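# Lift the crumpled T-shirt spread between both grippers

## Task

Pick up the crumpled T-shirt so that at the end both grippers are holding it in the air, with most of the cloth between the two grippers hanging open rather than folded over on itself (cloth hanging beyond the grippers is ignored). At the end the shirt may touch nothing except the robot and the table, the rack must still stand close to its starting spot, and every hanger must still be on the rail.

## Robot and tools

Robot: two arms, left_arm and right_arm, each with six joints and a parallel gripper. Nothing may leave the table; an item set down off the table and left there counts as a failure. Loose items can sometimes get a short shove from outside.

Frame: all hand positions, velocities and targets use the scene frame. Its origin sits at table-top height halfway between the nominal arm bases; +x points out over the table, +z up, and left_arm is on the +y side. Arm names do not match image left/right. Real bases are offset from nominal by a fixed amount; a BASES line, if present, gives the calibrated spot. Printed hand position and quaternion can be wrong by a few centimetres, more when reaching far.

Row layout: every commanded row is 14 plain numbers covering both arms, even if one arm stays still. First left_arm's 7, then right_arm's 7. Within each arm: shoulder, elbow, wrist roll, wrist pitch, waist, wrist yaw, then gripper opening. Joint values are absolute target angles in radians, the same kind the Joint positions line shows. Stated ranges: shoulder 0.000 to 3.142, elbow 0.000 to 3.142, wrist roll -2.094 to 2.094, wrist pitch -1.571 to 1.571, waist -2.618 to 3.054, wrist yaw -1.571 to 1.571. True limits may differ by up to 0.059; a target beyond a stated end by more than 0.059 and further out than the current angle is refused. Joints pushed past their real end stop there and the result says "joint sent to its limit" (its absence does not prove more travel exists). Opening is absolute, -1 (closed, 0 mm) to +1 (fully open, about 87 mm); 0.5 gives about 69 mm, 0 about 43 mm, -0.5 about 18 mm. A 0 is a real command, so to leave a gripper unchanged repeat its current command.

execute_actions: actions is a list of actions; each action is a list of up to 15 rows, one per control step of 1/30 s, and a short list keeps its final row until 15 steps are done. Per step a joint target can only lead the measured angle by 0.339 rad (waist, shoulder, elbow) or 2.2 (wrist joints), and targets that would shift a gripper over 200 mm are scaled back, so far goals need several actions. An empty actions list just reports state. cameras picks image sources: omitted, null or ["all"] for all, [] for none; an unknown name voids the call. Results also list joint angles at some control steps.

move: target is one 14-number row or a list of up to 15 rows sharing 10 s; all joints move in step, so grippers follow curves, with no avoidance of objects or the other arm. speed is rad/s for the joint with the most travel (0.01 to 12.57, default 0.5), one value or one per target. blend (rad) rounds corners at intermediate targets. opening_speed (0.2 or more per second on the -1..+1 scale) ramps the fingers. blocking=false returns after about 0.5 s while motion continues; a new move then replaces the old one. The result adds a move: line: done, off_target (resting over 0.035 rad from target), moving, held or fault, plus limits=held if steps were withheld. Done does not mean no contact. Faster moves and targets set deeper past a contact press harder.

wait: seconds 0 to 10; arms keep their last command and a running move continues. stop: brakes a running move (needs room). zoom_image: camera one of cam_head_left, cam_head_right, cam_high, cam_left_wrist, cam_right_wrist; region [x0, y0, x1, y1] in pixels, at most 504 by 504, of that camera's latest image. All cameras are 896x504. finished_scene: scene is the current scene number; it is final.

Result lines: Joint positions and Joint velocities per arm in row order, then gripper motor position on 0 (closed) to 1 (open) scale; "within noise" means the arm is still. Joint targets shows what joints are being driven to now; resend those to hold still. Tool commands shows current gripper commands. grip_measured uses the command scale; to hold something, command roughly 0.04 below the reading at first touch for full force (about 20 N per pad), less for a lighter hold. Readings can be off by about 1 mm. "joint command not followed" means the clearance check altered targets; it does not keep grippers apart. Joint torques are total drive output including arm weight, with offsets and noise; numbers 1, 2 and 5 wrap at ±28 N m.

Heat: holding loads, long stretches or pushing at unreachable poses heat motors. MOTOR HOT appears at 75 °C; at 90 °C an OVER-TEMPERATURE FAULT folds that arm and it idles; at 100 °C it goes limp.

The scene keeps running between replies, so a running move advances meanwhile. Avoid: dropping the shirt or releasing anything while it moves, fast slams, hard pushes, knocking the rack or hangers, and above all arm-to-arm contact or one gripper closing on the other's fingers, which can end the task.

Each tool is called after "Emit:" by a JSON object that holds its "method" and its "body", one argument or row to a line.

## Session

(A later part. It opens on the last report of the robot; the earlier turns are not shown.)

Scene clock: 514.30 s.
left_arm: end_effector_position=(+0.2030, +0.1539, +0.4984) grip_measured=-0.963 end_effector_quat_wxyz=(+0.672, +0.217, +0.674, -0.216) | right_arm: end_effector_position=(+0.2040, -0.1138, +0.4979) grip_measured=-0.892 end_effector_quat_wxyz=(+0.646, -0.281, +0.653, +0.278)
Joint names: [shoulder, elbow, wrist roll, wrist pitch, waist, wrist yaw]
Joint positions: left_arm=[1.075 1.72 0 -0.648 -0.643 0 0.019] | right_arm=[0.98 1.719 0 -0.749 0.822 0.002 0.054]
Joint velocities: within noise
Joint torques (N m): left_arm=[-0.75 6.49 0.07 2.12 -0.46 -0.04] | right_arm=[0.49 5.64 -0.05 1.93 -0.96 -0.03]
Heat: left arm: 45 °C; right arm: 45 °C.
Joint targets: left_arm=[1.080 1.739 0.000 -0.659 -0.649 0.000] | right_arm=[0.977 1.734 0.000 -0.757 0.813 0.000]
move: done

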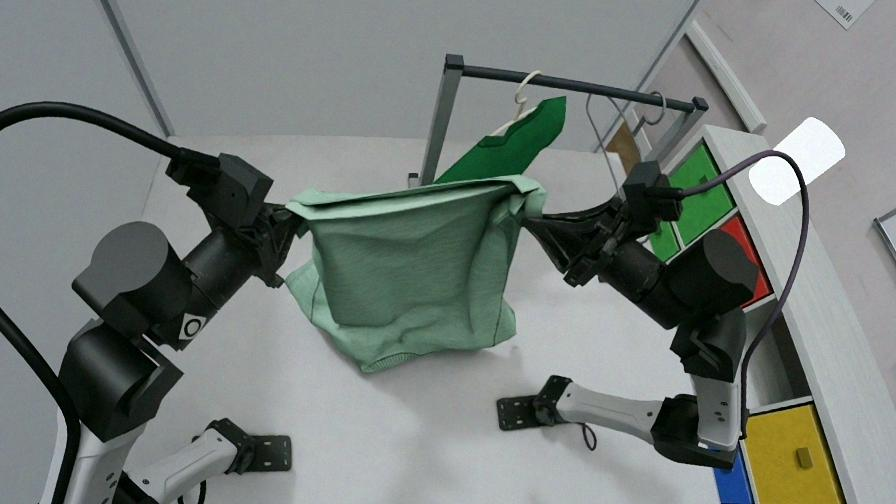

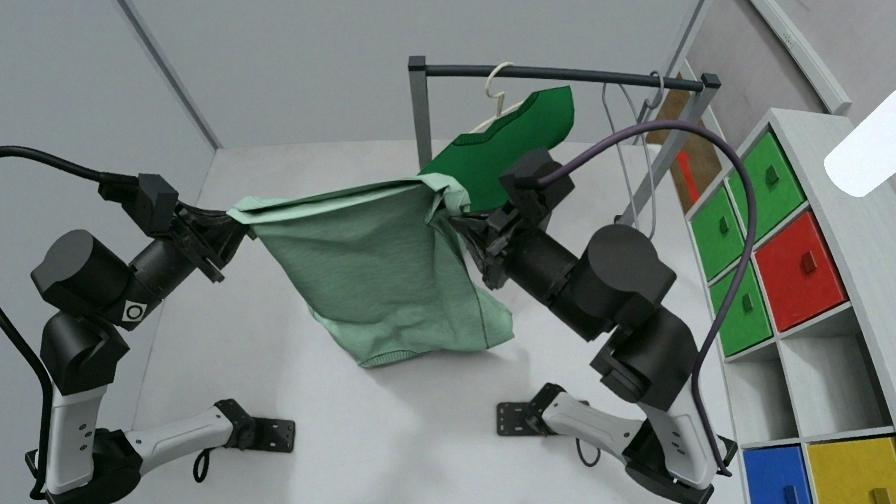

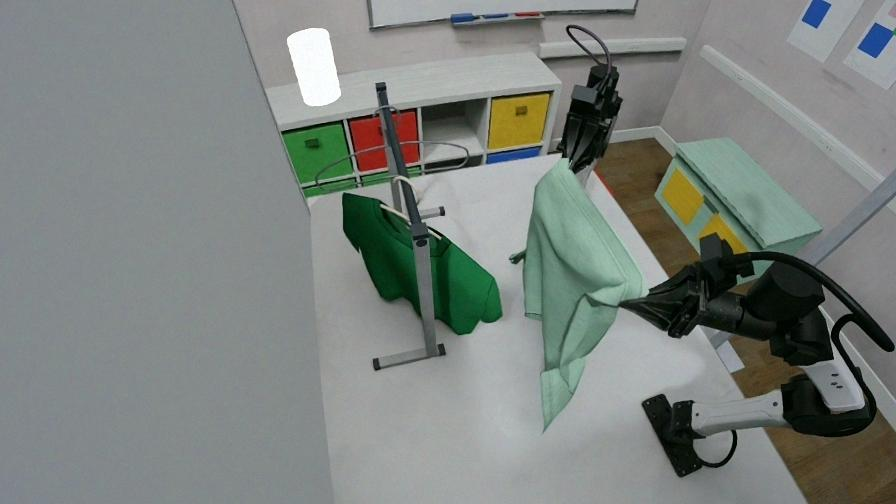

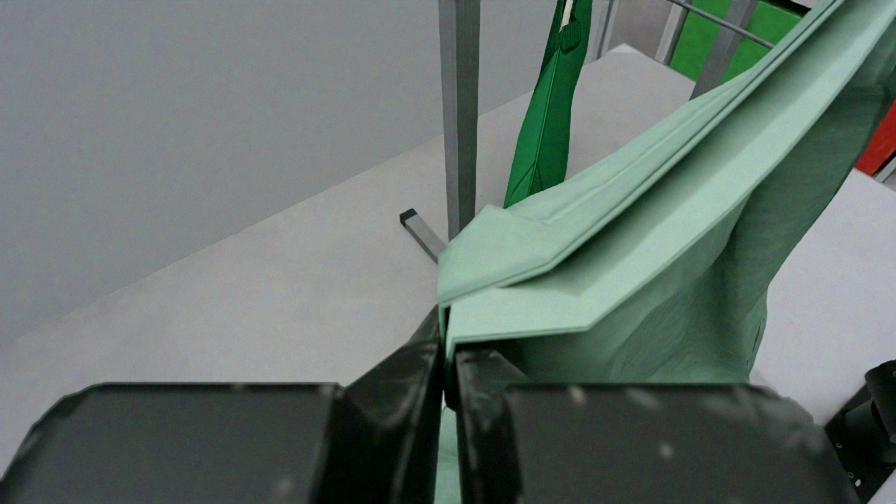

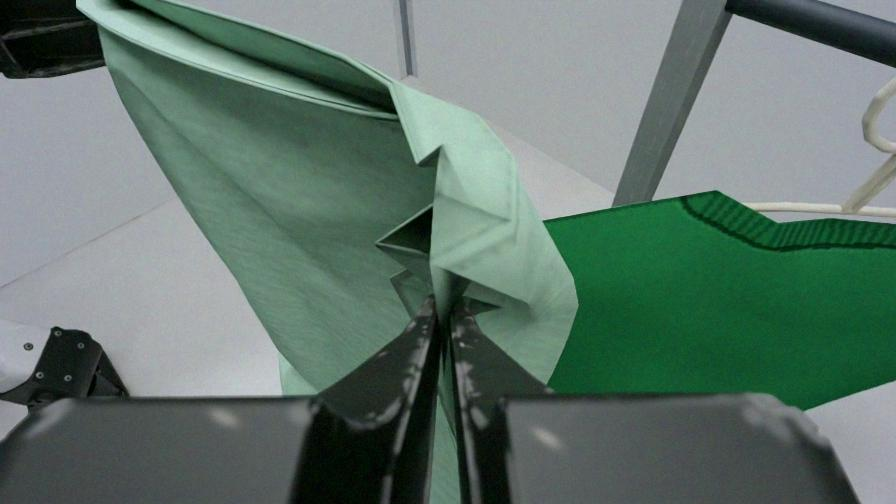

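Emit:
{"method": "move", "body": {
  "target": [1.0804,1.7394,0,-0.659,-0.62,0,-1,0.977,1.7337,0,-0.7567,0.75,0,-1],
  "speed": 0.15,
  "cameras": ["cam_head_left","cam_high","cam_left_wrist","cam_right_wrist"]
}}

Scene clock: 524.63 s.
left_arm: end_effector_position=(+0.2056, +0.1576, +0.4985) grip_measured=-0.962 end_effector_quat_wxyz=(+0.673, +0.212, +0.676, -0.211) | right_arm: end_effector_position=(+0.2156, -0.1255, +0.4975) grip_measured=-0.892 end_effector_quat_wxyz=(+0.654, -0.261, +0.662, +0.258)
Joint names: [shoulder, elbow, wrist roll, wrist pitch, waist, wrist yaw]
Joint positions: left_arm=[1.075 1.721 0 -0.649 -0.628 0 0.019] | right_arm=[0.98 1.719 0 -0.75 0.759 0.002 0.054]
Joint velocities: within noise
Joint torques (N m): left_arm=[-0.75 6.49 0.07 2.11 0.87 -0.03] | right_arm=[0.61 5.67 -0.06 1.94 -1.11 -0.08]
Heat: left arm: 44 °C; right arm: 43 °C.
Joint targets: left_arm=[1.080 1.740 0.000 -0.659 -0.620 0.000] | right_arm=[0.977 1.734 0.000 -0.757 0.750 0.000]
move: done
Images, in order (width x height): cam_head_left 896x504, cam_high 896x504, cam_left_wrist 896x504, cam_right_wrist 896x504.

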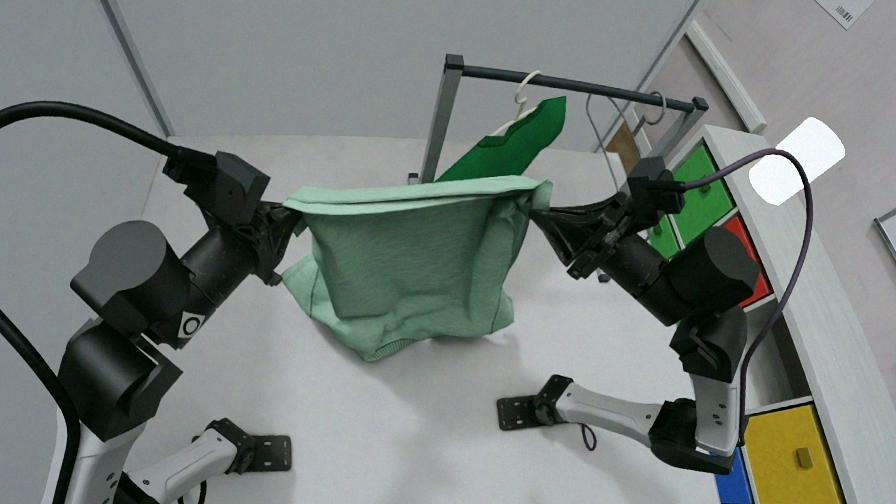

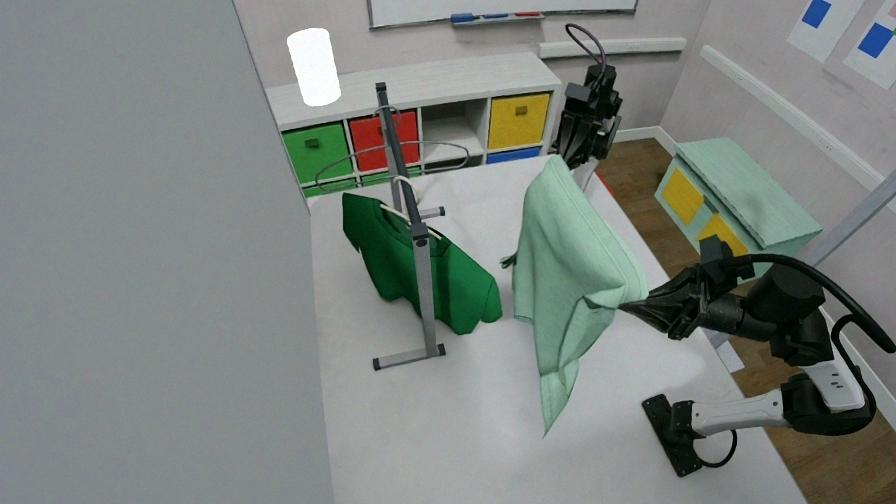

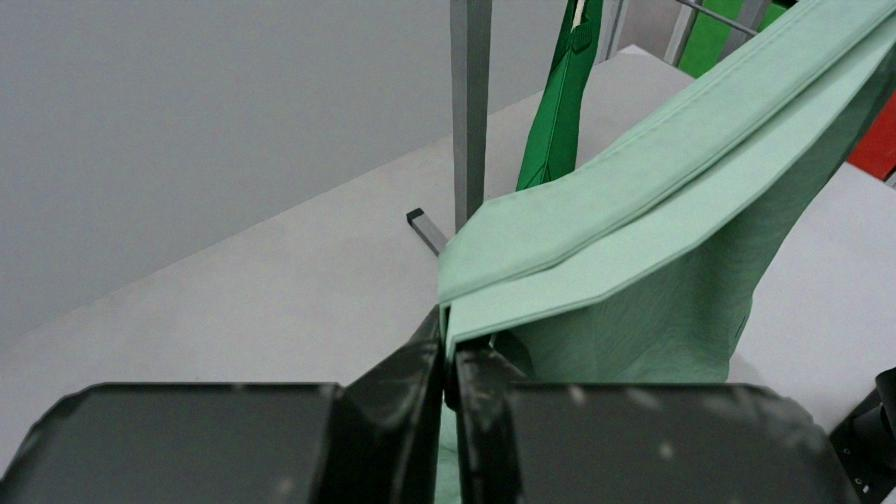

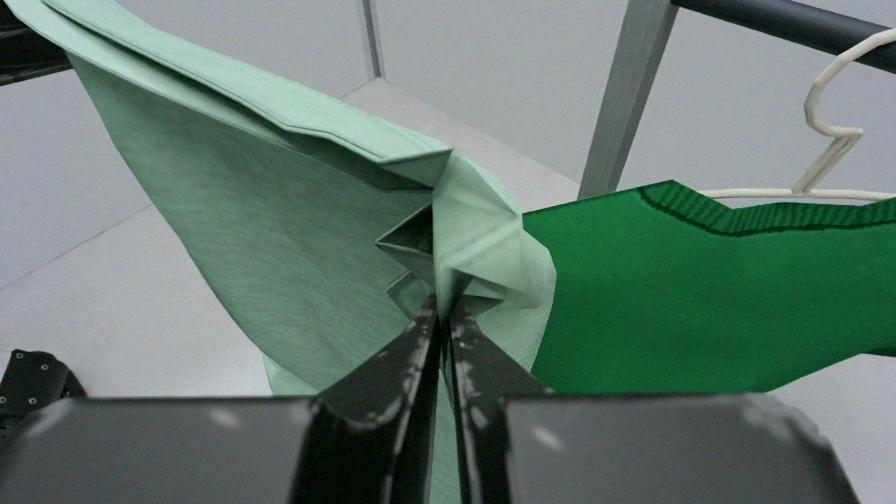

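Emit:
{"method": "finished_scene", "body": {
  "scene": 3
}}

The scene is finished: the task was done.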